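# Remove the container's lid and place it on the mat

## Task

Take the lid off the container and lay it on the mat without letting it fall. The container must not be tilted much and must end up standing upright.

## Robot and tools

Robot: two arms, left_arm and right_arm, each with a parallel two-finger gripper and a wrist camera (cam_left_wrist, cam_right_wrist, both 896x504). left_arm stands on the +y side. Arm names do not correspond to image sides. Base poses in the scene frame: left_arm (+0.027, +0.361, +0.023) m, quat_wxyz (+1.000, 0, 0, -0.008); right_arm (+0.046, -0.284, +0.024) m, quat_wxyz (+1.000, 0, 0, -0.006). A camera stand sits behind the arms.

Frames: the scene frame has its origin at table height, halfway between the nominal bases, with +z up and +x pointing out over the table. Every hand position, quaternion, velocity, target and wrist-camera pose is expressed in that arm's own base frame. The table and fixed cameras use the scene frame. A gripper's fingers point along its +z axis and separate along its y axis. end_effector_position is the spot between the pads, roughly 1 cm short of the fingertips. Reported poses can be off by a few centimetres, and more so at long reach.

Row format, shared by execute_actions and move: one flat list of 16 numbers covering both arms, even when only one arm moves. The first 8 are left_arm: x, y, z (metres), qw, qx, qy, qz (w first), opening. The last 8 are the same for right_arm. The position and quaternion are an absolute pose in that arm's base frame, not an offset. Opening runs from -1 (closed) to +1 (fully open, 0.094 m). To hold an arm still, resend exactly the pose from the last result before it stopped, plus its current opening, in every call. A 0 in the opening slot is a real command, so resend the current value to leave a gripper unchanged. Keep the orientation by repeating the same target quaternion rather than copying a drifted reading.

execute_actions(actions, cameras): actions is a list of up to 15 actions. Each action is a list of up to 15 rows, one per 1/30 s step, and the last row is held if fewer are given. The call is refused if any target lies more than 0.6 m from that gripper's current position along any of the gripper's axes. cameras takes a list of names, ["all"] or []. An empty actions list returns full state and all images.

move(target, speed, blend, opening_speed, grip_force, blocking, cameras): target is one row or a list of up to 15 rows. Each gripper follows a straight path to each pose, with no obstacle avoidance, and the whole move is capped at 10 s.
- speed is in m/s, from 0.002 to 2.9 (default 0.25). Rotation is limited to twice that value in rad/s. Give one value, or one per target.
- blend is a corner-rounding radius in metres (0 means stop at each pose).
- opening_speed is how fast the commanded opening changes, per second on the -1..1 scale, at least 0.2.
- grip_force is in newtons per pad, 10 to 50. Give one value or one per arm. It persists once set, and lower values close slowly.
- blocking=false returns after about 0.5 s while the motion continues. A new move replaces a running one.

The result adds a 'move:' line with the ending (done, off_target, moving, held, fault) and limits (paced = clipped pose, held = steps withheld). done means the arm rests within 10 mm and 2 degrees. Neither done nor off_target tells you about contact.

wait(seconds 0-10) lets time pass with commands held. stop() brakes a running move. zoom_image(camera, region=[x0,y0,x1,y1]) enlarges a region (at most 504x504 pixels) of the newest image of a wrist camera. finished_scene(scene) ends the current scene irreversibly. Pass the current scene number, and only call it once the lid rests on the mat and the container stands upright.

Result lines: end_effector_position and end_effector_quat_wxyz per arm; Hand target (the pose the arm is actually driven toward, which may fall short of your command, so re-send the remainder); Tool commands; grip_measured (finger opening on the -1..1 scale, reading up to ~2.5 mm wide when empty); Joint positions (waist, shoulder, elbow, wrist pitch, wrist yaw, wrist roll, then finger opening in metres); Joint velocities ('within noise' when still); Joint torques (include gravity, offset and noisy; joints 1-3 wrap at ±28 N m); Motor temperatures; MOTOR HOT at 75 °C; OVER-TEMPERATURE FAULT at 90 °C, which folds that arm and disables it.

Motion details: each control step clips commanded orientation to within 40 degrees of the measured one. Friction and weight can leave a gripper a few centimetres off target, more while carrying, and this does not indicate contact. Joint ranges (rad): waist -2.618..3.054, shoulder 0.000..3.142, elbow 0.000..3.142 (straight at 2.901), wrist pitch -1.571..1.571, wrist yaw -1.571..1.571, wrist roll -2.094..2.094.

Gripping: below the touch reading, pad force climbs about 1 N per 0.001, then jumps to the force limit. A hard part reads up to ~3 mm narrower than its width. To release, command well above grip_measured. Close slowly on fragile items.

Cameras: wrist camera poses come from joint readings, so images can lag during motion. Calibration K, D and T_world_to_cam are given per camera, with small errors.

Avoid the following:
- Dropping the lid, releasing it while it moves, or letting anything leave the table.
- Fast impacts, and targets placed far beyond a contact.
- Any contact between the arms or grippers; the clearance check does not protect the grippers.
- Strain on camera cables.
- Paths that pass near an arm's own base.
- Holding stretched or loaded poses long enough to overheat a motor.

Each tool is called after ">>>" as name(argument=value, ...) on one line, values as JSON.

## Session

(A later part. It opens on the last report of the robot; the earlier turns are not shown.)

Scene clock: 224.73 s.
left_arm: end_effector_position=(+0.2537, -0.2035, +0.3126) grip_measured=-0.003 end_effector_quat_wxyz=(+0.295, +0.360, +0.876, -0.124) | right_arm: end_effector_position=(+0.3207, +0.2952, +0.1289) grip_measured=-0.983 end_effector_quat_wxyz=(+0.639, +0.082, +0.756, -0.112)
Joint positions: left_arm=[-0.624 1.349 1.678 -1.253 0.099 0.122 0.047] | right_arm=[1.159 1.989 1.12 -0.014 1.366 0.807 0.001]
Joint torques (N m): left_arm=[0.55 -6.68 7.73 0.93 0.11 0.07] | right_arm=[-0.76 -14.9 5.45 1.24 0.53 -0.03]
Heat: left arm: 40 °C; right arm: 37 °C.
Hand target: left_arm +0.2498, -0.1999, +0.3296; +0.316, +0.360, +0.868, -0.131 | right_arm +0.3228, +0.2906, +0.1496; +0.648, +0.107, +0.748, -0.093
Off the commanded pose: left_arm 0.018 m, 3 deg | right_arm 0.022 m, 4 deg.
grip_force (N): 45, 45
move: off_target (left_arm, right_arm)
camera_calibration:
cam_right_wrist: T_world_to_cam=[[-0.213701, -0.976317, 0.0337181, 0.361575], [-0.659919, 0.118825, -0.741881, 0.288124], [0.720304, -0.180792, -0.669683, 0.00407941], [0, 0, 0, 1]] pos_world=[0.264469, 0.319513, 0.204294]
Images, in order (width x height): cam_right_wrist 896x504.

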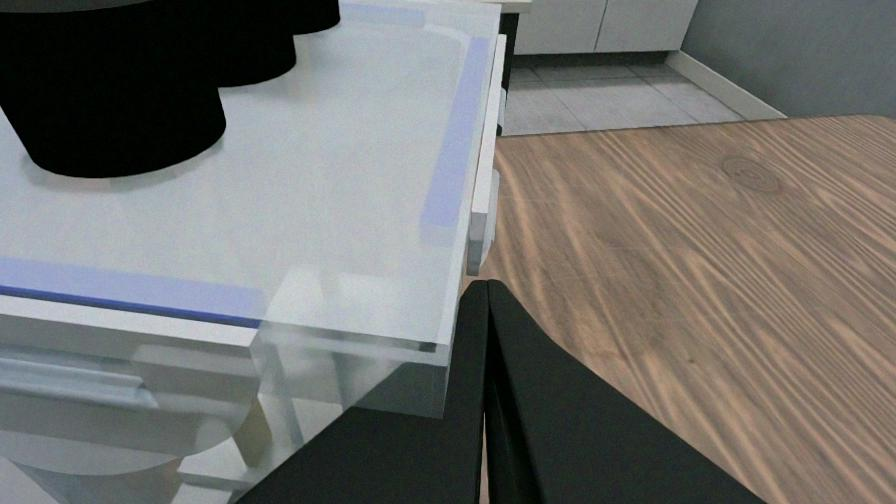

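>>> move(target=[[0.25,-0.2,0.33,0.316,0.3596,0.8682,-0.1309,0.0,0.294,0.300,0.140,0.6471,0.1245,0.7444,-0.1083,-1],[0.25,-0.2,0.33,0.316,0.3596,0.8682,-0.1309,0.0,0.297,0.312,0.144,0.6471,0.1245,0.7444,-0.1083,-1]], speed=0.04, cameras=["cam_right_wrist"])

>>> zoom_image(camera="cam_right_wrist", region=[370, 100, 610, 340])

Scene clock: 229.30 s.
left_arm: end_effector_position=(+0.2537, -0.2035, +0.3126) grip_measured=-0.003 end_effector_quat_wxyz=(+0.295, +0.360, +0.876, -0.124) | right_arm: end_effector_position=(+0.2967, +0.3057, +0.1440) grip_measured=-0.983 end_effector_quat_wxyz=(+0.639, +0.122, +0.752, -0.103)
Joint positions: left_arm=[-0.624 1.349 1.678 -1.253 0.099 0.122 0.047] | right_arm=[1.229 2.069 1.387 -0.753 1.407 1.434 0.001]
Joint torques (N m): left_arm=[0.54 -6.68 7.77 0.93 0.11 0.08] | right_arm=[0.5 -8.44 8.53 0.24 0.84 0.15]
Heat: left arm: 40 °C; right arm: 37 °C.
Hand target: left_arm +0.2498, -0.1999, +0.3296; +0.316, +0.360, +0.868, -0.131 | right_arm +0.2969, +0.3120, +0.1440; +0.648, +0.120, +0.745, -0.104
Off the commanded pose: left_arm 0.018 m, 3 deg | right_arm 0.006 m, 1 deg.
grip_force (N): 45, 45
move: off_target (left_arm)
camera_calibration:
cam_right_wrist: T_world_to_cam=[[-0.261437, -0.964687, -0.0320927, 0.386291], [-0.641014, 0.198385, -0.741448, 0.25216], [0.721632, -0.17327, -0.670243, 0.0308293], [0, 0, 0, 1]] pos_world=[0.240381, 0.327967, 0.220023]
Images, in order (width x height): cam_right_wrist 896x504.

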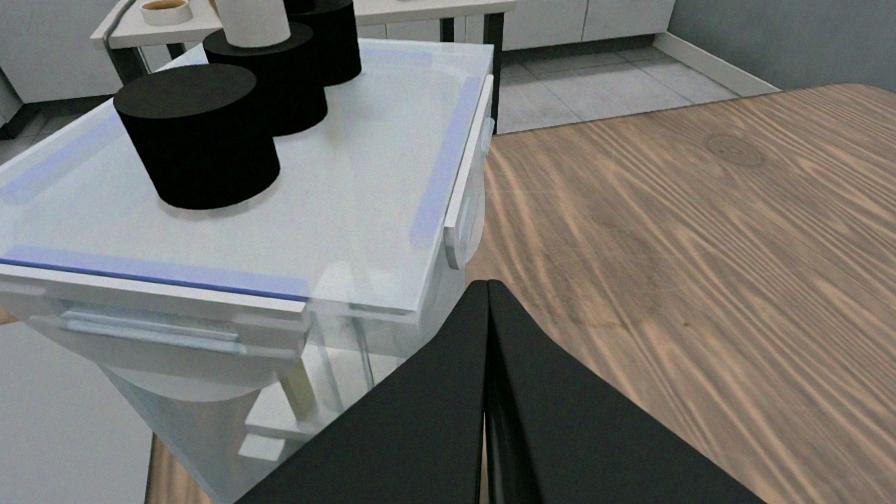

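Scaled by 2.100 from the camera's 896x504 image, which has a finer 1280x720 frame.

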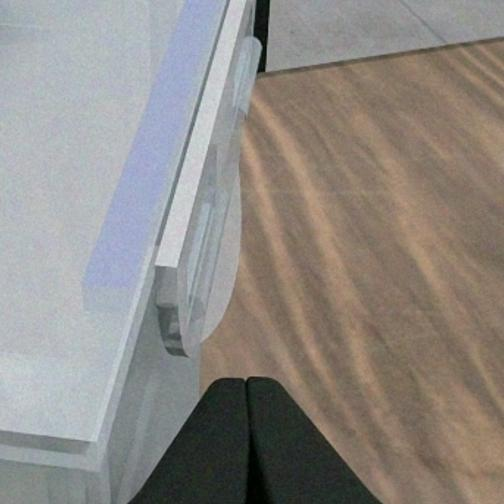

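>>> move(target=[[0.25,-0.2,0.33,0.316,0.3596,0.8682,-0.1309,0.0,0.255,0.315,0.150,0.6471,0.1245,0.7444,-0.1083,-1],[0.25,-0.2,0.33,0.316,0.3596,0.8682,-0.1309,0.0,0.20,0.18,0.22,0.642,-0.172,0.723,0.188,0],[0.20,-0.17,0.25,0.705,0.0555,0.705,-0.0555,1.0,0.22,0.05,0.30,0.577,-0.337,0.693,0.272,1]], speed=[0.06,0.12,0.2], cameras=["all"])

Scene clock: 243.83 s.
left_arm: end_effector_position=(+0.2006, -0.1707, +0.2549) grip_measured=-0.003 end_effector_quat_wxyz=(+0.705, +0.054, +0.705, -0.060) | right_arm: end_effector_position=(+0.2183, +0.0520, +0.2893) grip_measured=-0.002 end_effector_quat_wxyz=(+0.565, -0.335, +0.702, +0.275)
Joint positions: left_arm=[-1.42 0.737 0.331 0.41 -1.259 -0.005 0.047] | right_arm=[-0.678 1.065 1.015 -1.542 -1.359 -1.585 0.047]
Joint torques (N m): left_arm=[-0.29 0.46 5.26 1.21 -0.09 0.03] | right_arm=[-0.62 -0.38 8.85 -0.01 -0.88 -0.11]
Heat: left arm: 40 °C; right arm: 37 °C.
Hand target: left_arm +0.2001, -0.1700, +0.2500; +0.705, +0.056, +0.705, -0.056 | right_arm +0.2202, +0.0502, +0.2998; +0.577, -0.336, +0.694, +0.270
Tool commands: left_gripper/opening=+0.0 right_gripper/opening=+0.0
Off the commanded pose: left_arm 0.005 m, 1 deg | right_arm 0.011 m, 2 deg.
grip_force (N): 45, 45
move: off_target (right_arm; path cut at 10 s); path passed 2 of 3 targets; target 3's new opening was not sent
camera_calibration:
cam_left_wrist: T_world_to_cam=[[-0.14161, -0.989611, 0.0248258, -0.142737], [-0.531866, 0.0549092, -0.845046, 0.350756], [0.834904, -0.132871, -0.534116, 0.0419421], [0, 0, 0, 1]] pos_world=[0.131325, -0.154941, 0.322351]
cam_right_wrist: T_world_to_cam=[[0.812424, -0.581659, -0.0404934, -0.126214], [-0.434235, -0.557239, -0.70776, 0.344317], [0.389111, 0.592585, -0.705291, 0.183713], [0, 0, 0, 1]] pos_world=[0.180569, 0.00958777, 0.368155]

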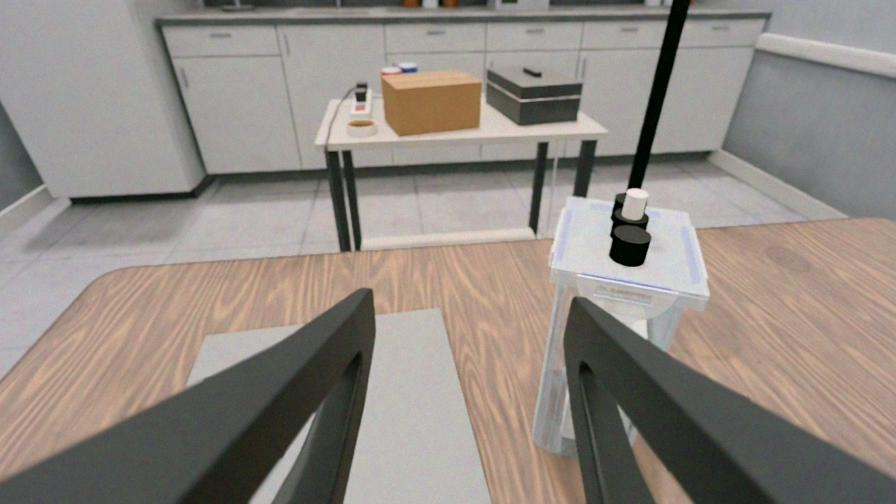

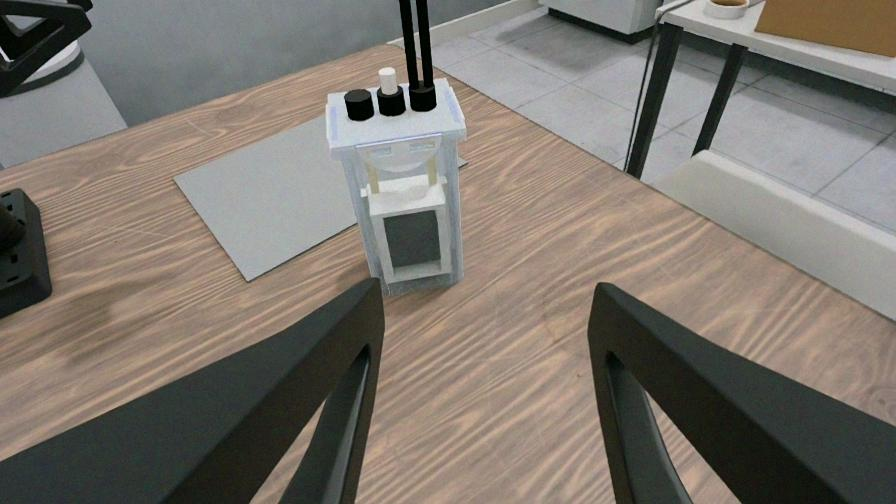

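>>> move(target=[[0.235,-0.266,0.075,0.6964,0.1228,0.6964,-0.1228,1.0,0.22,0.05,0.30,0.577,-0.337,0.693,0.272,1]], speed=[0.12], cameras=["all"])

Scene clock: 247.00 s.
left_arm: end_effector_position=(+0.2313, -0.2606, +0.0628) grip_measured=+0.997 end_effector_quat_wxyz=(+0.649, +0.153, +0.742, -0.075) | right_arm: end_effector_position=(+0.2176, +0.0525, +0.2892) grip_measured=+0.998 end_effector_quat_wxyz=(+0.564, -0.337, +0.701, +0.277)
Joint positions: left_arm=[-1.282 1.997 0.253 1.488 -0.949 -0.121 0.094] | right_arm=[-0.678 1.074 1.019 -1.565 -1.359 -1.614 0.094]
Joint torques (N m): left_arm=[0.55 -4.85 2.74 2.19 -0.11 -0.11] | right_arm=[-0.79 -0.42 8.83 -0.04 -0.87 -0.14]
Heat: left arm: 41 °C; right arm: 37 °C.
Hand target: left_arm +0.2347, -0.2654, +0.0752; +0.663, +0.120, +0.731, -0.107 | right_arm +0.2198, +0.0501, +0.2997; +0.577, -0.336, +0.693, +0.271
Off the commanded pose: left_arm 0.014 m, 10 deg | right_arm 0.011 m, 2 deg.
joint sent to its limit (left arm) — joint 4 (wrist pitch), upper limit. The joint targets are off in orientation, not in position.
grip_force (N): 45, 45
move: off_target (left_arm, right_arm)
camera_calibration:
cam_left_wrist: T_world_to_cam=[[-0.304287, -0.949709, -0.0739098, -0.168293], [-0.604881, 0.252576, -0.755198, 0.272381], [0.735886, -0.18509, -0.651316, -0.0815955], [0, 0, 0, 1]] pos_world=[0.173594, -0.243729, 0.140119]
cam_right_wrist: T_world_to_cam=[[0.815959, -0.576672, -0.0407572, -0.126376], [-0.431011, -0.55984, -0.707678, 0.343766], [0.385281, 0.595003, -0.705358, 0.184345], [0, 0, 0, 1]] pos_world=[0.18026, 0.00989065, 0.368155]

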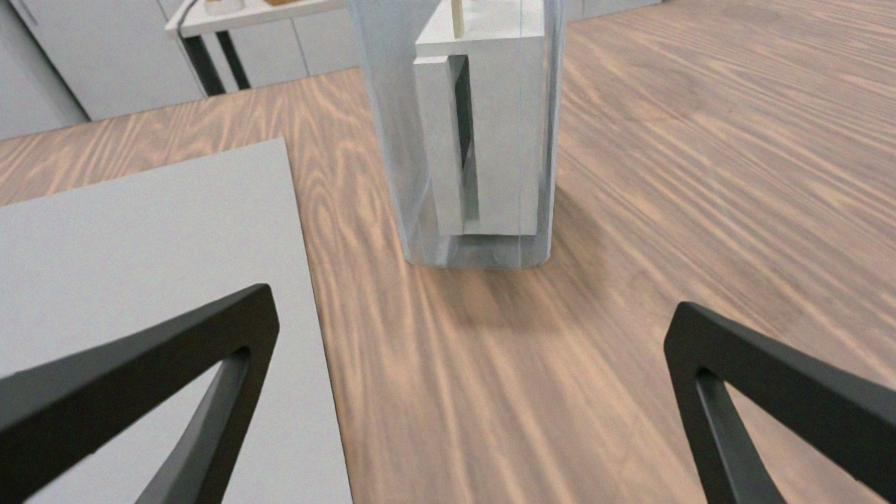

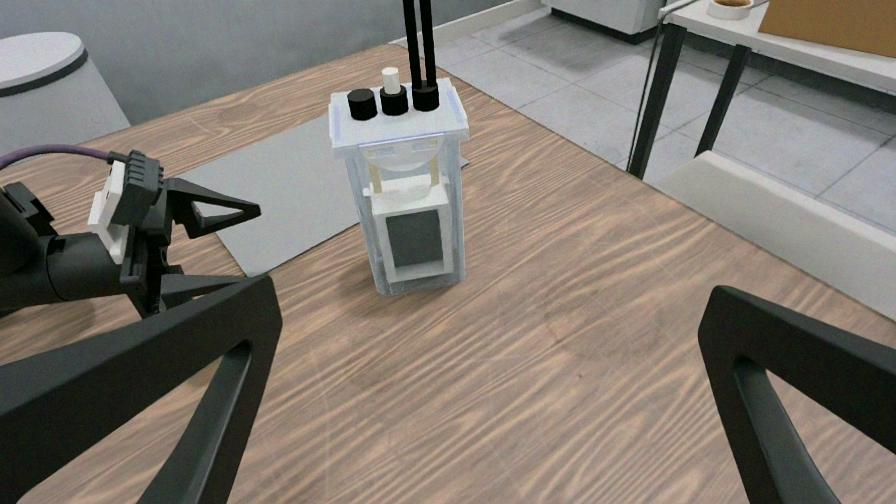

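>>> execute_actions(actions=[])

Scene clock: 249.97 s.
left_arm: end_effector_position=(+0.2313, -0.2606, +0.0628) grip_measured=+0.997 end_effector_quat_wxyz=(+0.648, +0.152, +0.742, -0.075) | right_arm: end_effector_position=(+0.2176, +0.0525, +0.2892) grip_measured=+0.998 end_effector_quat_wxyz=(+0.564, -0.337, +0.701, +0.277)
Joint positions: left_arm=[-1.282 1.997 0.253 1.488 -0.949 -0.122 0.094] | right_arm=[-0.678 1.074 1.019 -1.566 -1.359 -1.614 0.094]
Joint velocities: within noise
Joint torques (N m): left_arm=[0.57 -4.86 2.76 2.18 -0.11 -0.11] | right_arm=[-0.76 -0.44 8.85 -0.05 -0.89 -0.13]
Motor temperatures (°C): left_arm=[30 35 32 42 31 30 32] | right_arm=[30 33 36 37 29 31 31]
Heat: left arm: 42 °C; right arm: 37 °C.
Hand target: left_arm +0.2347, -0.2654, +0.0752; +0.663, +0.120, +0.731, -0.107 | right_arm +0.2198, +0.0501, +0.2997; +0.577, -0.336, +0.693, +0.271
Tool commands: left_gripper/opening=+1.0 right_gripper/opening=+1.0
Off the commanded pose: left_arm 0.014 m, 10 deg | right_arm 0.011 m, 2 deg.
grip_force (N): 45, 45
camera_calibration:
cam_left_wrist: T_world_to_cam=[[-0.304208, -0.949792, -0.0731674, -0.168431], [-0.605033, 0.251968, -0.755279, 0.272271], [0.735794, -0.185493, -0.651306, -0.0816792], [0, 0, 0, 1]] pos_world=[0.173594, -0.243729, 0.140118]
cam_right_wrist: T_world_to_cam=[[0.816025, -0.576578, -0.0407564, -0.126307], [-0.430961, -0.559913, -0.707651, 0.343705], [0.385196, 0.595025, -0.705386, 0.184409], [0, 0, 0, 1]] pos_world=[0.18016, 0.00989068, 0.368155]

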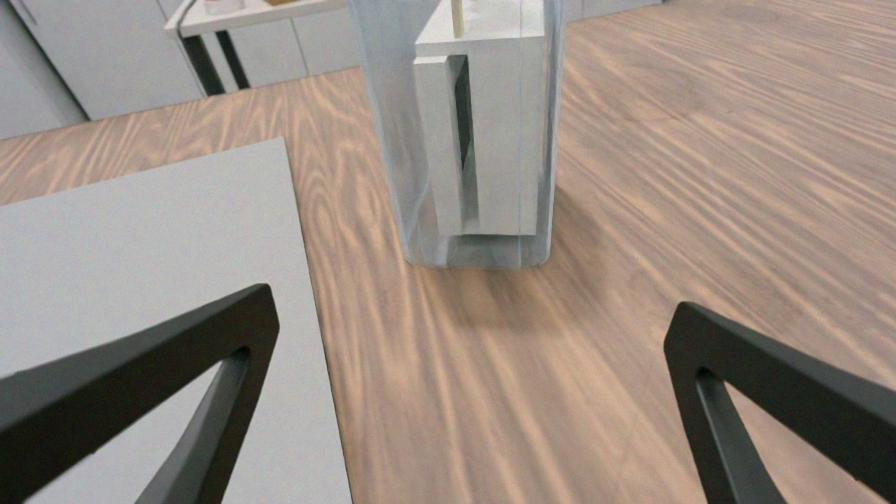

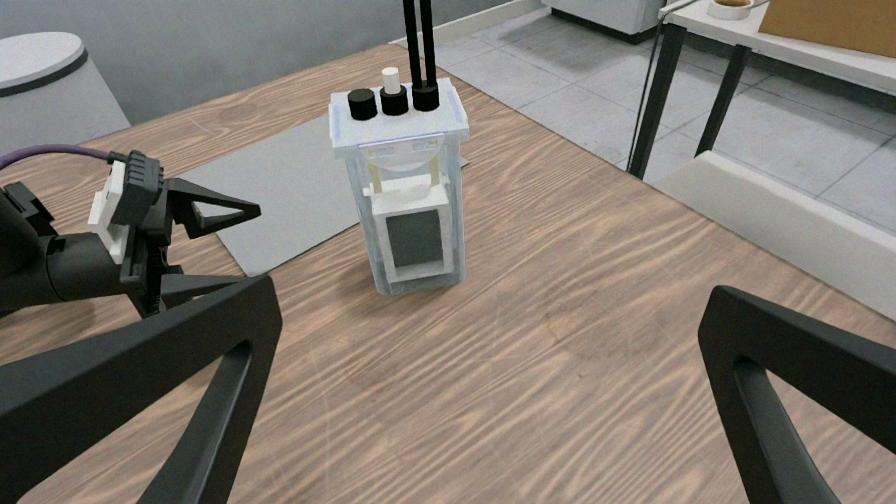

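>>> zoom_image(camera="cam_right_wrist", region=[300, 60, 500, 200])

>>> zoom_image(camera="cam_left_wrist", region=[330, 0, 600, 150])

Scaled by 2.520 from the camera's 896x504 image, which has a finer 1280x720 frame.

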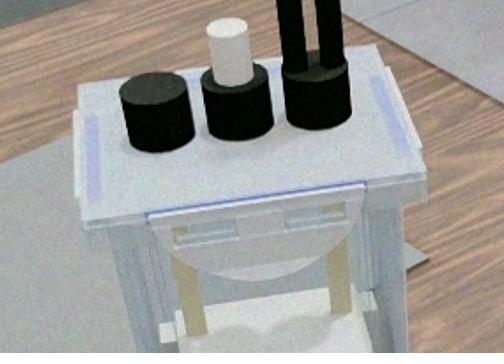

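Scaled by 1.867 from the camera's 896x504 image, which has a finer 1280x720 frame.

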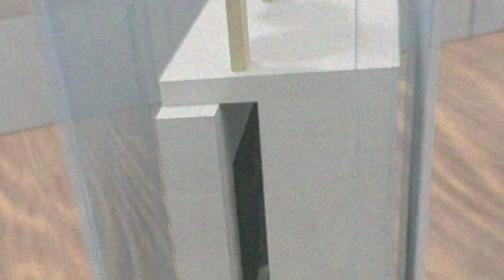

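>>> move(target=[[0.22,-0.22,0.25,0.316,0.3596,0.8682,-0.1309,1,0.22,0.05,0.30,0.577,-0.337,0.693,0.272,1],[0.32,-0.27,0.30,0.316,0.3596,0.8682,-0.1309,0.0,0.22,0.05,0.30,0.577,-0.337,0.693,0.272,1]], cameras=["all"])

Scene clock: 261.70 s.
left_arm: end_effector_position=(+0.3160, -0.2675, +0.2959) grip_measured=+0.003 end_effector_quat_wxyz=(+0.314, +0.358, +0.870, -0.129) | right_arm: end_effector_position=(+0.2175, +0.0525, +0.2892) grip_measured=+0.998 end_effector_quat_wxyz=(+0.564, -0.337, +0.701, +0.276)
Joint positions: left_arm=[-0.676 1.593 1.788 -1.075 0.066 0.08 0.047] | right_arm=[-0.678 1.074 1.019 -1.566 -1.359 -1.615 0.094]
Joint torques (N m): left_arm=[0.38 -5.87 8.46 0.98 0.08 0.07] | right_arm=[-0.8 -0.4 8.87 -0.03 -0.88 -0.13]
Heat: left arm: 43 °C; right arm: 36 °C.
Hand target: left_arm +0.3199, -0.2699, +0.3000; +0.316, +0.360, +0.868, -0.131 | right_arm +0.2198, +0.0501, +0.2997; +0.577, -0.337, +0.693, +0.271
Off the commanded pose: left_arm 0.006 m, 0 deg | right_arm 0.011 m, 2 deg.
grip_force (N): 45, 45
move: off_target (right_arm)
camera_calibration:
cam_left_wrist: T_world_to_cam=[[-0.685784, -0.727794, -0.00396376, 0.0273061], [-0.721444, 0.6805, -0.128212, 0.467213], [0.0960093, -0.0850662, -0.991739, 0.336368], [0, 0, 0, 1]] pos_world=[0.3235, -0.269451, 0.3936]
cam_right_wrist: T_world_to_cam=[[0.816125, -0.576461, -0.0404023, -0.126375], [-0.430674, -0.56013, -0.707654, 0.343613], [0.385304, 0.594935, -0.705403, 0.184435], [0, 0, 0, 1]] pos_world=[0.180059, 0.00989064, 0.368154]

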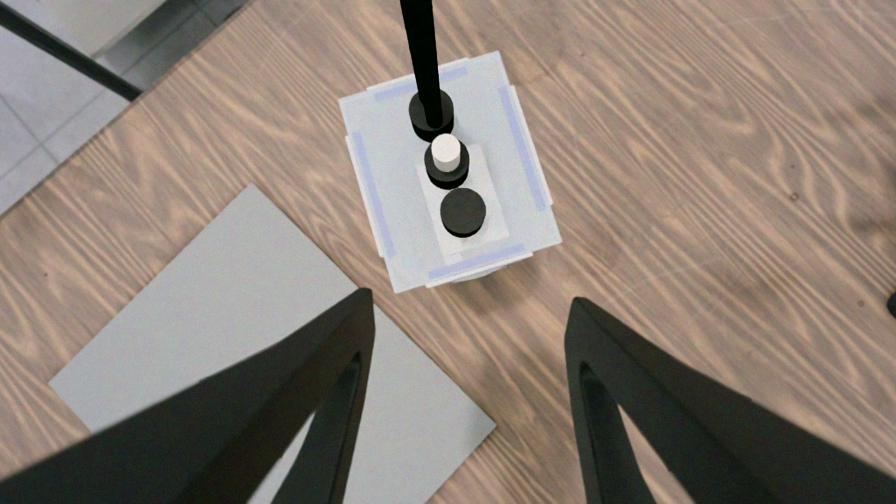

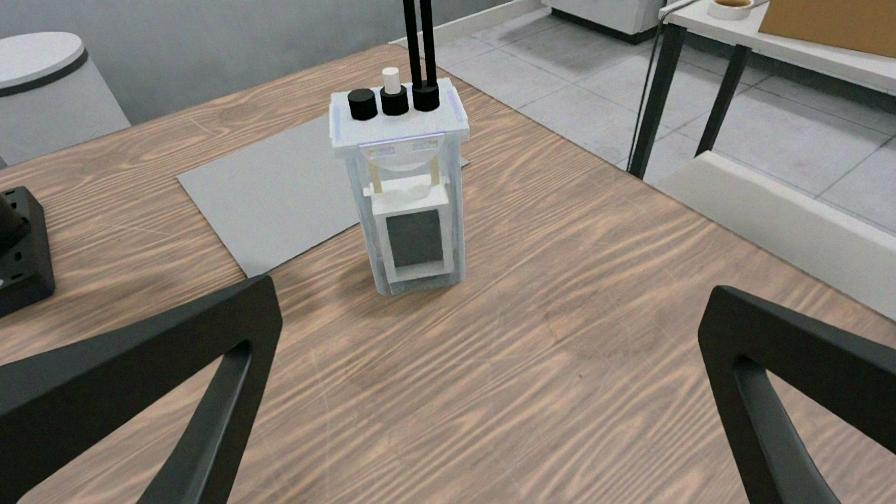

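>>> move(target=[[0.352,-0.309,0.23,0.316,0.3596,0.8682,-0.1309,0.0,0.22,0.05,0.30,0.577,-0.337,0.693,0.272,1]], cameras=["cam_left_wrist"])

Scene clock: 263.37 s.
left_arm: end_effector_position=(+0.3483, -0.3048, +0.2302) grip_measured=+0.003 end_effector_quat_wxyz=(+0.308, +0.362, +0.870, -0.130) | right_arm: end_effector_position=(+0.2175, +0.0525, +0.2892) grip_measured=+0.998 end_effector_quat_wxyz=(+0.564, -0.337, +0.701, +0.276)
Joint positions: left_arm=[-0.697 1.712 1.65 -0.829 0.06 0.07 0.047] | right_arm=[-0.678 1.074 1.019 -1.566 -1.359 -1.615 0.094]
Joint torques (N m): left_arm=[-0.27 -8.77 6.19 1.29 -0.04 -0.05] | right_arm=[-0.8 -0.32 8.85 -0.03 -0.89 -0.13]
Heat: left arm: 43 °C; right arm: 36 °C.
Hand target: left_arm +0.3519, -0.3089, +0.2301; +0.316, +0.360, +0.868, -0.131 | right_arm +0.2198, +0.0501, +0.2997; +0.577, -0.337, +0.693, +0.271
Off the commanded pose: left_arm 0.006 m, 1 deg | right_arm 0.011 m, 2 deg.
grip_force (N): 45, 45
move: off_target (right_arm)
camera_calibration:
cam_left_wrist: T_world_to_cam=[[-0.69272, -0.721206, -0.00089963, 0.0257939], [-0.716101, 0.687963, -0.117923, 0.505463], [0.0856655, -0.0810432, -0.993022, 0.269949], [0, 0, 0, 1]] pos_world=[0.356705, -0.30726, 0.327695]
Images, in order (width x height): cam_left_wrist 896x504.

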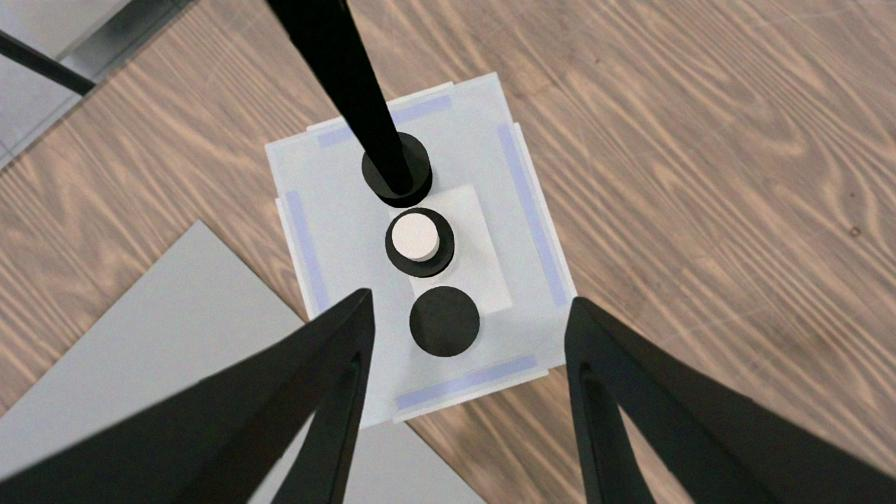

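>>> move(target=[[0.356,-0.302,0.21,0.3034,0.4339,0.8335,-0.1579,0.0,0.22,0.05,0.30,0.577,-0.337,0.693,0.272,1]], cameras=["cam_left_wrist"], speed=0.1)

Scene clock: 266.50 s.
left_arm: end_effector_position=(+0.3529, -0.3002, +0.2189) grip_measured=+0.003 end_effector_quat_wxyz=(+0.307, +0.430, +0.835, -0.155) | right_arm: end_effector_position=(+0.2175, +0.0525, +0.2892) grip_measured=+0.998 end_effector_quat_wxyz=(+0.564, -0.337, +0.701, +0.276)
Joint positions: left_arm=[-0.63 1.712 1.597 -0.779 0.2 0.252 0.047] | right_arm=[-0.678 1.074 1.019 -1.566 -1.359 -1.615 0.094]
Joint torques (N m): left_arm=[0.51 -8.12 5.27 1.27 0.19 0.1] | right_arm=[-0.79 -0.36 8.88 -0.04 -0.89 -0.12]
Heat: left arm: 43 °C; right arm: 36 °C.
Hand target: left_arm +0.3558, -0.3019, +0.2101; +0.303, +0.434, +0.834, -0.158 | right_arm +0.2198, +0.0501, +0.2997; +0.577, -0.337, +0.693, +0.271
Off the commanded pose: left_arm 0.010 m, 1 deg | right_arm 0.011 m, 2 deg.
grip_force (N): 45, 45
move: off_target (right_arm)
camera_calibration:
cam_left_wrist: T_world_to_cam=[[-0.79902, -0.601231, -0.00938373, 0.107641], [-0.594576, 0.792312, -0.136826, 0.496954], [0.0896988, -0.103747, -0.990551, 0.249963], [0, 0, 0, 1]] pos_world=[0.359063, -0.303093, 0.316607]
Images, in order (width x height): cam_left_wrist 896x504.

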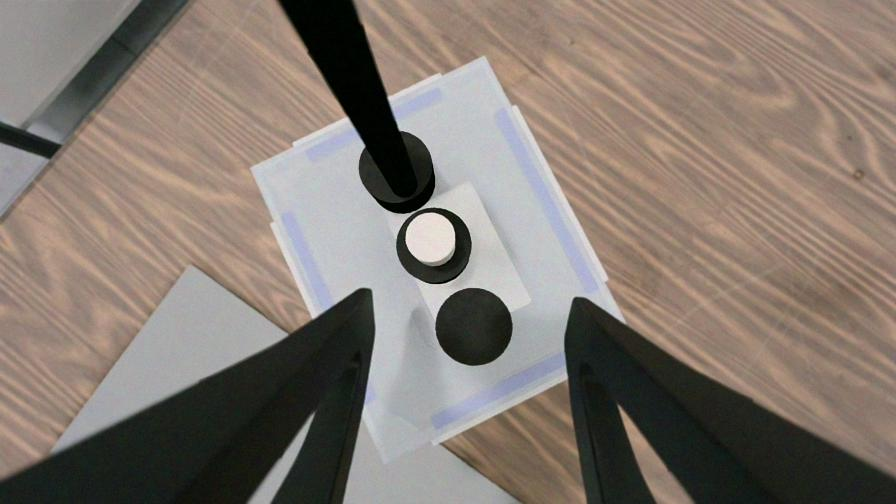

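>>> move(target=[[0.3555,-0.3015,0.183,0.3034,0.4339,0.8335,-0.1579,0.0,0.22,0.05,0.30,0.577,-0.337,0.693,0.272,1]], cameras=["cam_left_wrist"], speed=0.08)

Scene clock: 267.70 s.
left_arm: end_effector_position=(+0.3518, -0.3001, +0.1876) grip_measured=+0.003 end_effector_quat_wxyz=(+0.300, +0.433, +0.836, -0.155) | right_arm: end_effector_position=(+0.2175, +0.0525, +0.2892) grip_measured=+0.998 end_effector_quat_wxyz=(+0.564, -0.337, +0.701, +0.276)
Joint positions: left_arm=[-0.63 1.712 1.481 -0.677 0.203 0.255 0.047] | right_arm=[-0.678 1.074 1.019 -1.566 -1.359 -1.615 0.094]
Joint torques (N m): left_arm=[0.62 -8.75 5.46 1.31 0.17 0.07] | right_arm=[-0.8 -0.35 8.85 -0.04 -0.89 -0.13]
Heat: left arm: 43 °C; right arm: 36 °C.
Hand target: left_arm +0.3554, -0.3014, +0.1832; +0.303, +0.434, +0.833, -0.158 | right_arm +0.2198, +0.0501, +0.2997; +0.577, -0.337, +0.693, +0.271
Off the commanded pose: left_arm 0.006 m, 1 deg | right_arm 0.011 m, 2 deg.
grip_force (N): 45, 45
move: off_target (right_arm)
camera_calibration:
cam_left_wrist: T_world_to_cam=[[-0.801683, -0.59773, -0.00483265, 0.107706], [-0.592659, 0.795883, -0.123796, 0.489818], [0.0778428, -0.0963811, -0.992296, 0.225781], [0, 0, 0, 1]] pos_world=[0.359066, -0.303697, 0.2852]
Images, in order (width x height): cam_left_wrist 896x504.

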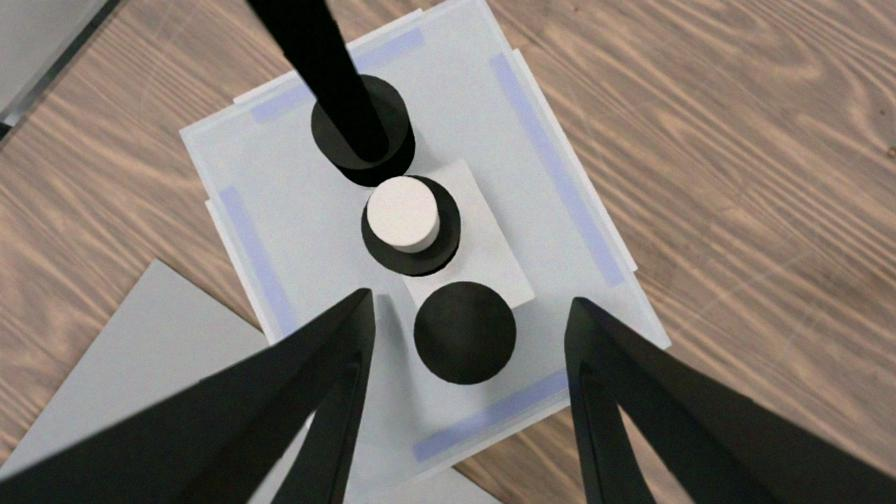

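>>> move(target=[[0.3555,-0.3015,0.183,0.3034,0.4339,0.8335,-0.1579,-0.75,0.22,0.05,0.30,0.577,-0.337,0.693,0.272,1]], cameras=["cam_left_wrist"], opening_speed=0.4)

Scene clock: 271.30 s.
left_arm: end_effector_position=(+0.3519, -0.3003, +0.1877) grip_measured=-0.525 end_effector_quat_wxyz=(+0.300, +0.433, +0.836, -0.155) | right_arm: end_effector_position=(+0.2175, +0.0525, +0.2892) grip_measured=+0.998 end_effector_quat_wxyz=(+0.564, -0.337, +0.701, +0.276)
Joint positions: left_arm=[-0.63 1.712 1.481 -0.676 0.204 0.256 0.022] | right_arm=[-0.678 1.074 1.019 -1.566 -1.359 -1.615 0.094]
Joint torques (N m): left_arm=[0.54 -8.73 5.48 1.3 0.17 0.06] | right_arm=[-0.77 -0.4 8.88 -0.05 -0.89 -0.13]
Heat: left arm: 43 °C; right arm: 36 °C.
Hand target: left_arm +0.3554, -0.3014, +0.1831; +0.303, +0.434, +0.834, -0.158 | right_arm +0.2198, +0.0501, +0.2997; +0.577, -0.337, +0.693, +0.271
Off the commanded pose: left_arm 0.006 m, 1 deg | right_arm 0.011 m, 2 deg.
grip_force (N): 45, 45
move: off_target (right_arm)
camera_calibration:
cam_left_wrist: T_world_to_cam=[[-0.802133, -0.597123, -0.00519143, 0.108095], [-0.591959, 0.796279, -0.124595, 0.490007], [0.0785324, -0.0968688, -0.992194, 0.225446], [0, 0, 0, 1]] pos_world=[0.359066, -0.303798, 0.2853]
Images, in order (width x height): cam_left_wrist 896x504.

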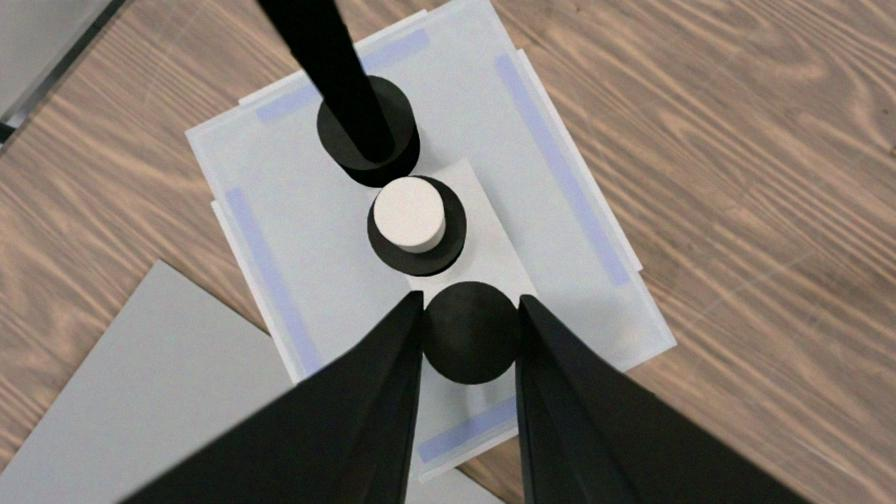

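>>> move(target=[[0.3555,-0.3015,0.186,0.331,0.2353,0.9098,-0.0857,-0.75,0.22,0.05,0.30,0.577,-0.337,0.693,0.272,1]], cameras=["all"], speed=0.1)

Scene clock: 274.67 s.
left_arm: end_effector_position=(+0.3576, -0.3051, +0.1876) grip_measured=-0.525 end_effector_quat_wxyz=(+0.335, +0.238, +0.906, -0.097) | right_arm: end_effector_position=(+0.2175, +0.0525, +0.2892) grip_measured=+0.998 end_effector_quat_wxyz=(+0.564, -0.337, +0.701, +0.276)
Joint positions: left_arm=[-0.765 1.712 1.463 -0.623 -0.147 -0.197 0.022] | right_arm=[-0.678 1.074 1.019 -1.566 -1.359 -1.615 0.094]
Joint torques (N m): left_arm=[-0.32 -9.74 6.57 0.88 -0.27 -0.09] | right_arm=[-0.75 -0.4 8.85 -0.06 -0.89 -0.13]
Heat: left arm: 42 °C; right arm: 36 °C.
Hand target: left_arm +0.3555, -0.3014, +0.1861; +0.331, +0.235, +0.910, -0.086 | right_arm +0.2198, +0.0501, +0.2997; +0.577, -0.337, +0.693, +0.271
Off the commanded pose: left_arm 0.004 m, 1 deg | right_arm 0.011 m, 2 deg.
grip_force (N): 45, 45
move: off_target (right_arm)
camera_calibration:
cam_left_wrist: T_world_to_cam=[[-0.475688, -0.87953, 0.0121931, -0.0964842], [-0.870958, 0.469021, -0.146465, 0.501259], [0.123102, -0.0802914, -0.989141, 0.213011], [0, 0, 0, 1]] pos_world=[0.364457, -0.302859, 0.285291]
cam_right_wrist: T_world_to_cam=[[0.816125, -0.576461, -0.0404023, -0.126375], [-0.430674, -0.56013, -0.707654, 0.343613], [0.385304, 0.594935, -0.705403, 0.184435], [0, 0, 0, 1]] pos_world=[0.180059, 0.00989064, 0.368154]

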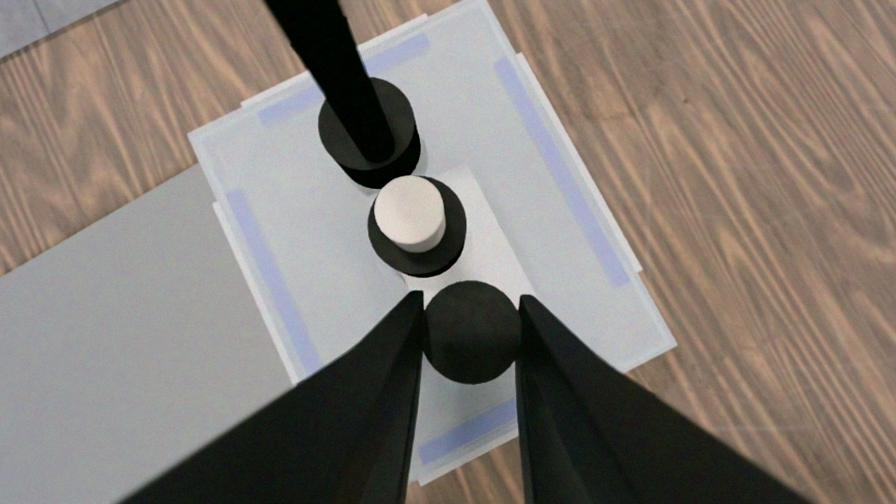

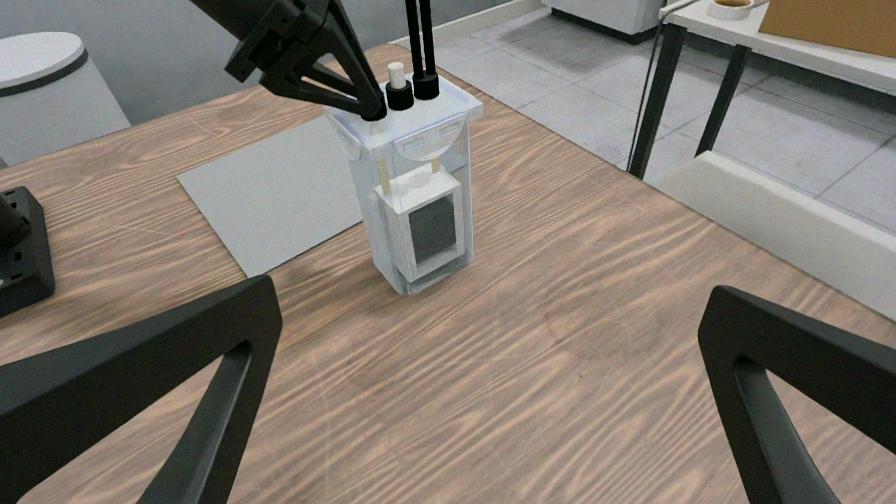

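>>> zoom_image(camera="cam_right_wrist", region=[310, 60, 510, 200])

Scaled by 2.520 from the camera's 896x504 image, which has a finer 1280x720 frame.

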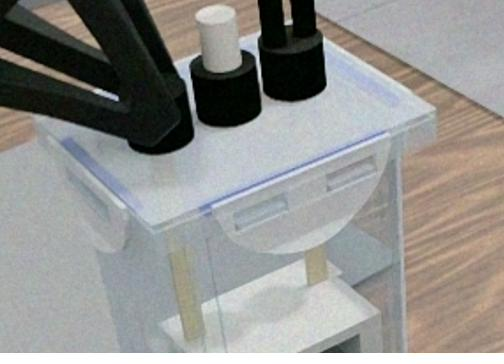

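>>> move(target=[[0.3555,-0.3015,0.186,0.331,0.2353,0.9098,-0.0857,-0.75,0.22,0.20,0.20,0.7071,0,0.7071,0,-0.4],[0.3555,-0.3015,0.186,0.331,0.2353,0.9098,-0.0857,-0.75,0.24,0.285,0.145,0.7071,0,0.7071,0,-0.4]], cameras=["all"], speed=0.15)

Scene clock: 285.37 s.
left_arm: end_effector_position=(+0.3576, -0.3051, +0.1876) grip_measured=-0.525 end_effector_quat_wxyz=(+0.335, +0.238, +0.907, -0.097) | right_arm: end_effector_position=(+0.2378, +0.2816, +0.1461) grip_measured=-0.398 end_effector_quat_wxyz=(+0.705, -0.005, +0.709, -0.001)
Joint positions: left_arm=[-0.765 1.712 1.463 -0.623 -0.148 -0.197 0.022] | right_arm=[1.365 1.865 0.548 1.287 1.36 0.02 0.028]
Joint torques (N m): left_arm=[-0.32 -9.69 6.6 0.87 -0.25 -0.06] | right_arm=[-0.39 -5.26 5.79 1.5 0.01 -0.03]
Heat: left arm: 41 °C; right arm: 36 °C.
Hand target: left_arm +0.3556, -0.3014, +0.1861; +0.331, +0.235, +0.910, -0.086 | right_arm +0.2400, +0.2848, +0.1450; +0.706, +0.000, +0.708, +0.000
Off the commanded pose: left_arm 0.004 m, 1 deg | right_arm 0.004 m, 1 deg.
grip_force (N): 45, 45
move: done
camera_calibration:
cam_left_wrist: T_world_to_cam=[[-0.474998, -0.8799, 0.0123972, -0.0967703], [-0.871332, 0.468308, -0.146518, 0.501234], [0.123115, -0.0803977, -0.98913, 0.212966], [0, 0, 0, 1]] pos_world=[0.364556, -0.302758, 0.285291]
cam_right_wrist: T_world_to_cam=[[0.0642674, -0.997844, -0.0132741, 0.276778], [-0.547131, -0.0241083, -0.836699, 0.275003], [0.834576, 0.0610352, -0.547501, -0.0402098], [0, 0, 0, 1]] pos_world=[0.166233, 0.285265, 0.211754]

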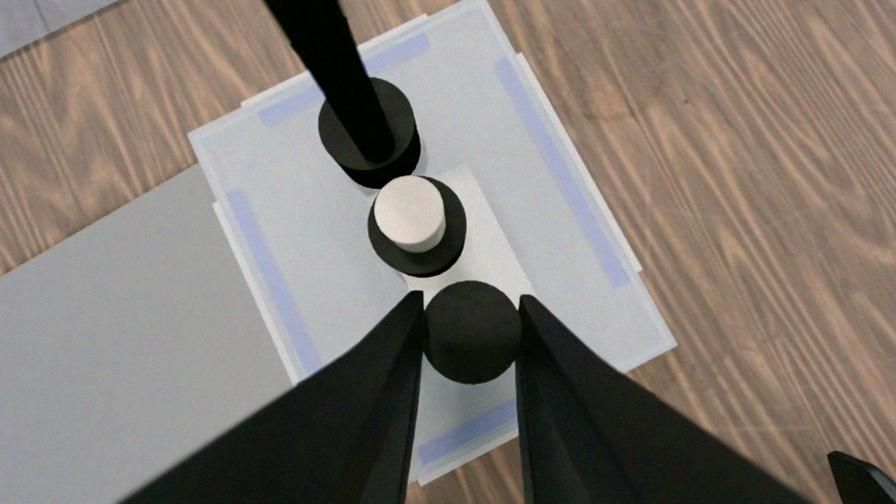

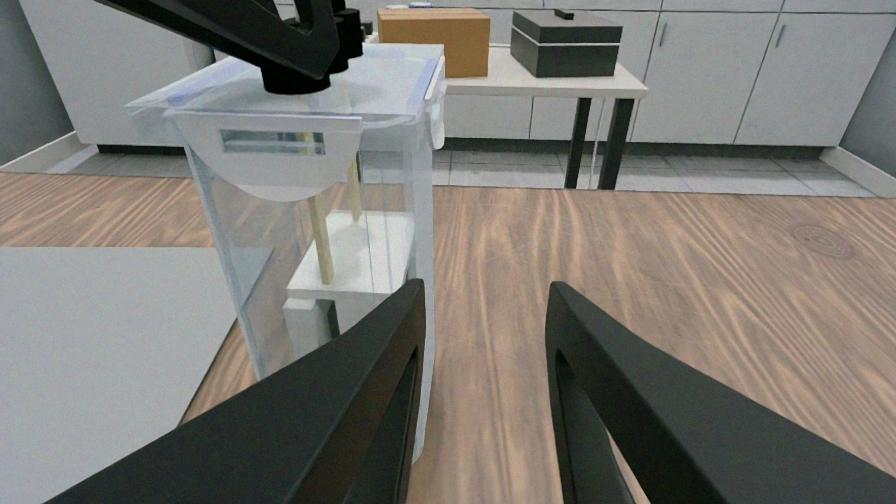

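>>> zoom_image(camera="cam_right_wrist", region=[340, 20, 500, 180])

>>> zoom_image(camera="cam_right_wrist", region=[130, 40, 450, 260])

Scaled by 3.150 from the camera's 896x504 image, which has a finer 1280x720 frame.

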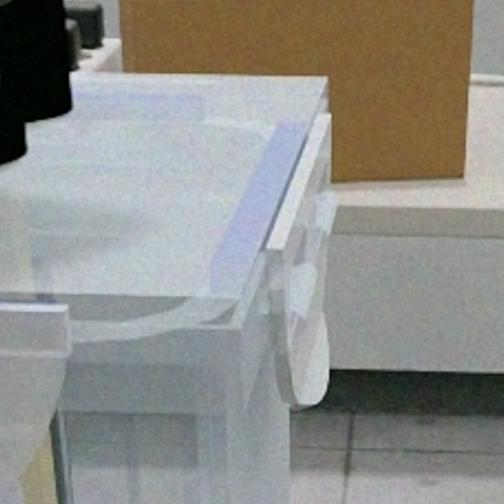

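Scaled by 1.575 from the camera's 896x504 image, which has a finer 1280x720 frame.

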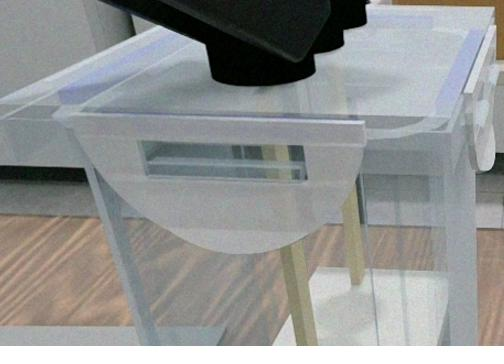

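>>> move(target=[[0.3555,-0.3015,0.186,0.331,0.2353,0.9098,-0.0857,-0.75,0.30,0.286,0.147,0.7054,-0.0493,0.7054,0.0493,-0.4]], cameras=["all"], speed=0.1)

Scene clock: 290.27 s.
left_arm: end_effector_position=(+0.3576, -0.3051, +0.1876) grip_measured=-0.525 end_effector_quat_wxyz=(+0.335, +0.238, +0.907, -0.097) | right_arm: end_effector_position=(+0.2985, +0.2847, +0.1473) grip_measured=-0.398 end_effector_quat_wxyz=(+0.703, -0.050, +0.708, +0.046)
Joint positions: left_arm=[-0.765 1.712 1.463 -0.623 -0.148 -0.197 0.022] | right_arm=[1.136 1.865 0.548 1.305 1.001 0.004 0.028]
Joint torques (N m): left_arm=[-0.32 -9.68 6.61 0.88 -0.26 -0.06] | right_arm=[-0.39 -6.31 4.83 1.79 -0.07 -0.05]
Heat: left arm: 41 °C; right arm: 37 °C.
Hand target: left_arm +0.3556, -0.3014, +0.1861; +0.331, +0.235, +0.910, -0.086 | right_arm +0.3000, +0.2860, +0.1471; +0.705, -0.049, +0.706, +0.049
Off the commanded pose: left_arm 0.004 m, 1 deg | right_arm 0.002 m, 1 deg.
grip_force (N): 45, 45
move: done
camera_calibration:
cam_left_wrist: T_world_to_cam=[[-0.474998, -0.8799, 0.0123972, -0.0967703], [-0.871332, 0.468308, -0.146518, 0.501234], [0.123115, -0.0803977, -0.98913, 0.212966], [0, 0, 0, 1]] pos_world=[0.364556, -0.302758, 0.285291]
cam_right_wrist: T_world_to_cam=[[0.19354, -0.980969, -0.0155884, 0.232931], [-0.539822, -0.0932095, -0.836603, 0.326716], [0.819228, 0.170331, -0.547588, -0.11689], [0, 0, 0, 1]] pos_world=[0.227046, 0.278861, 0.212955]

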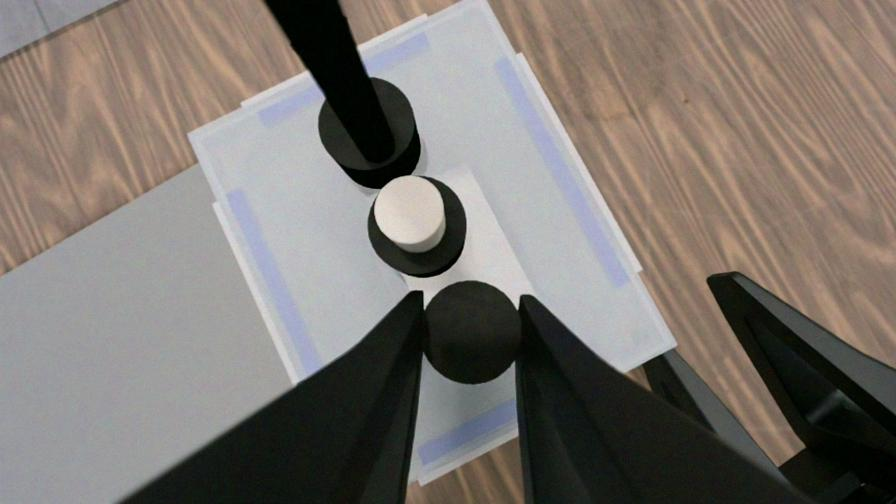

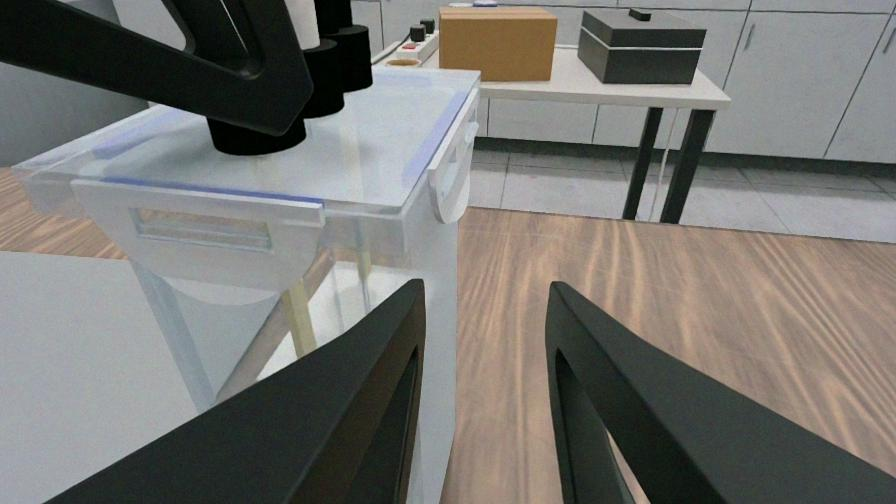

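>>> zoom_image(camera="cam_right_wrist", region=[340, 80, 560, 320])

Scaled by 2.100 from the camera's 896x504 image, which has a finer 1280x720 frame.

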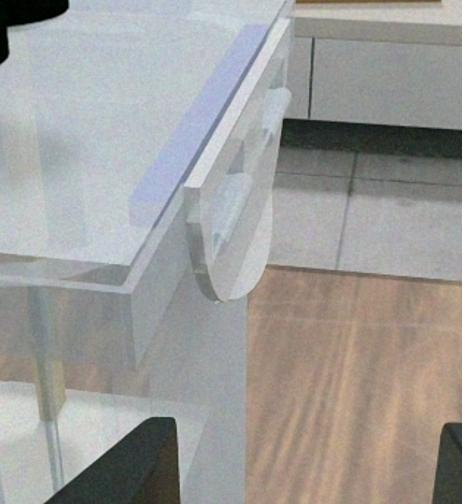

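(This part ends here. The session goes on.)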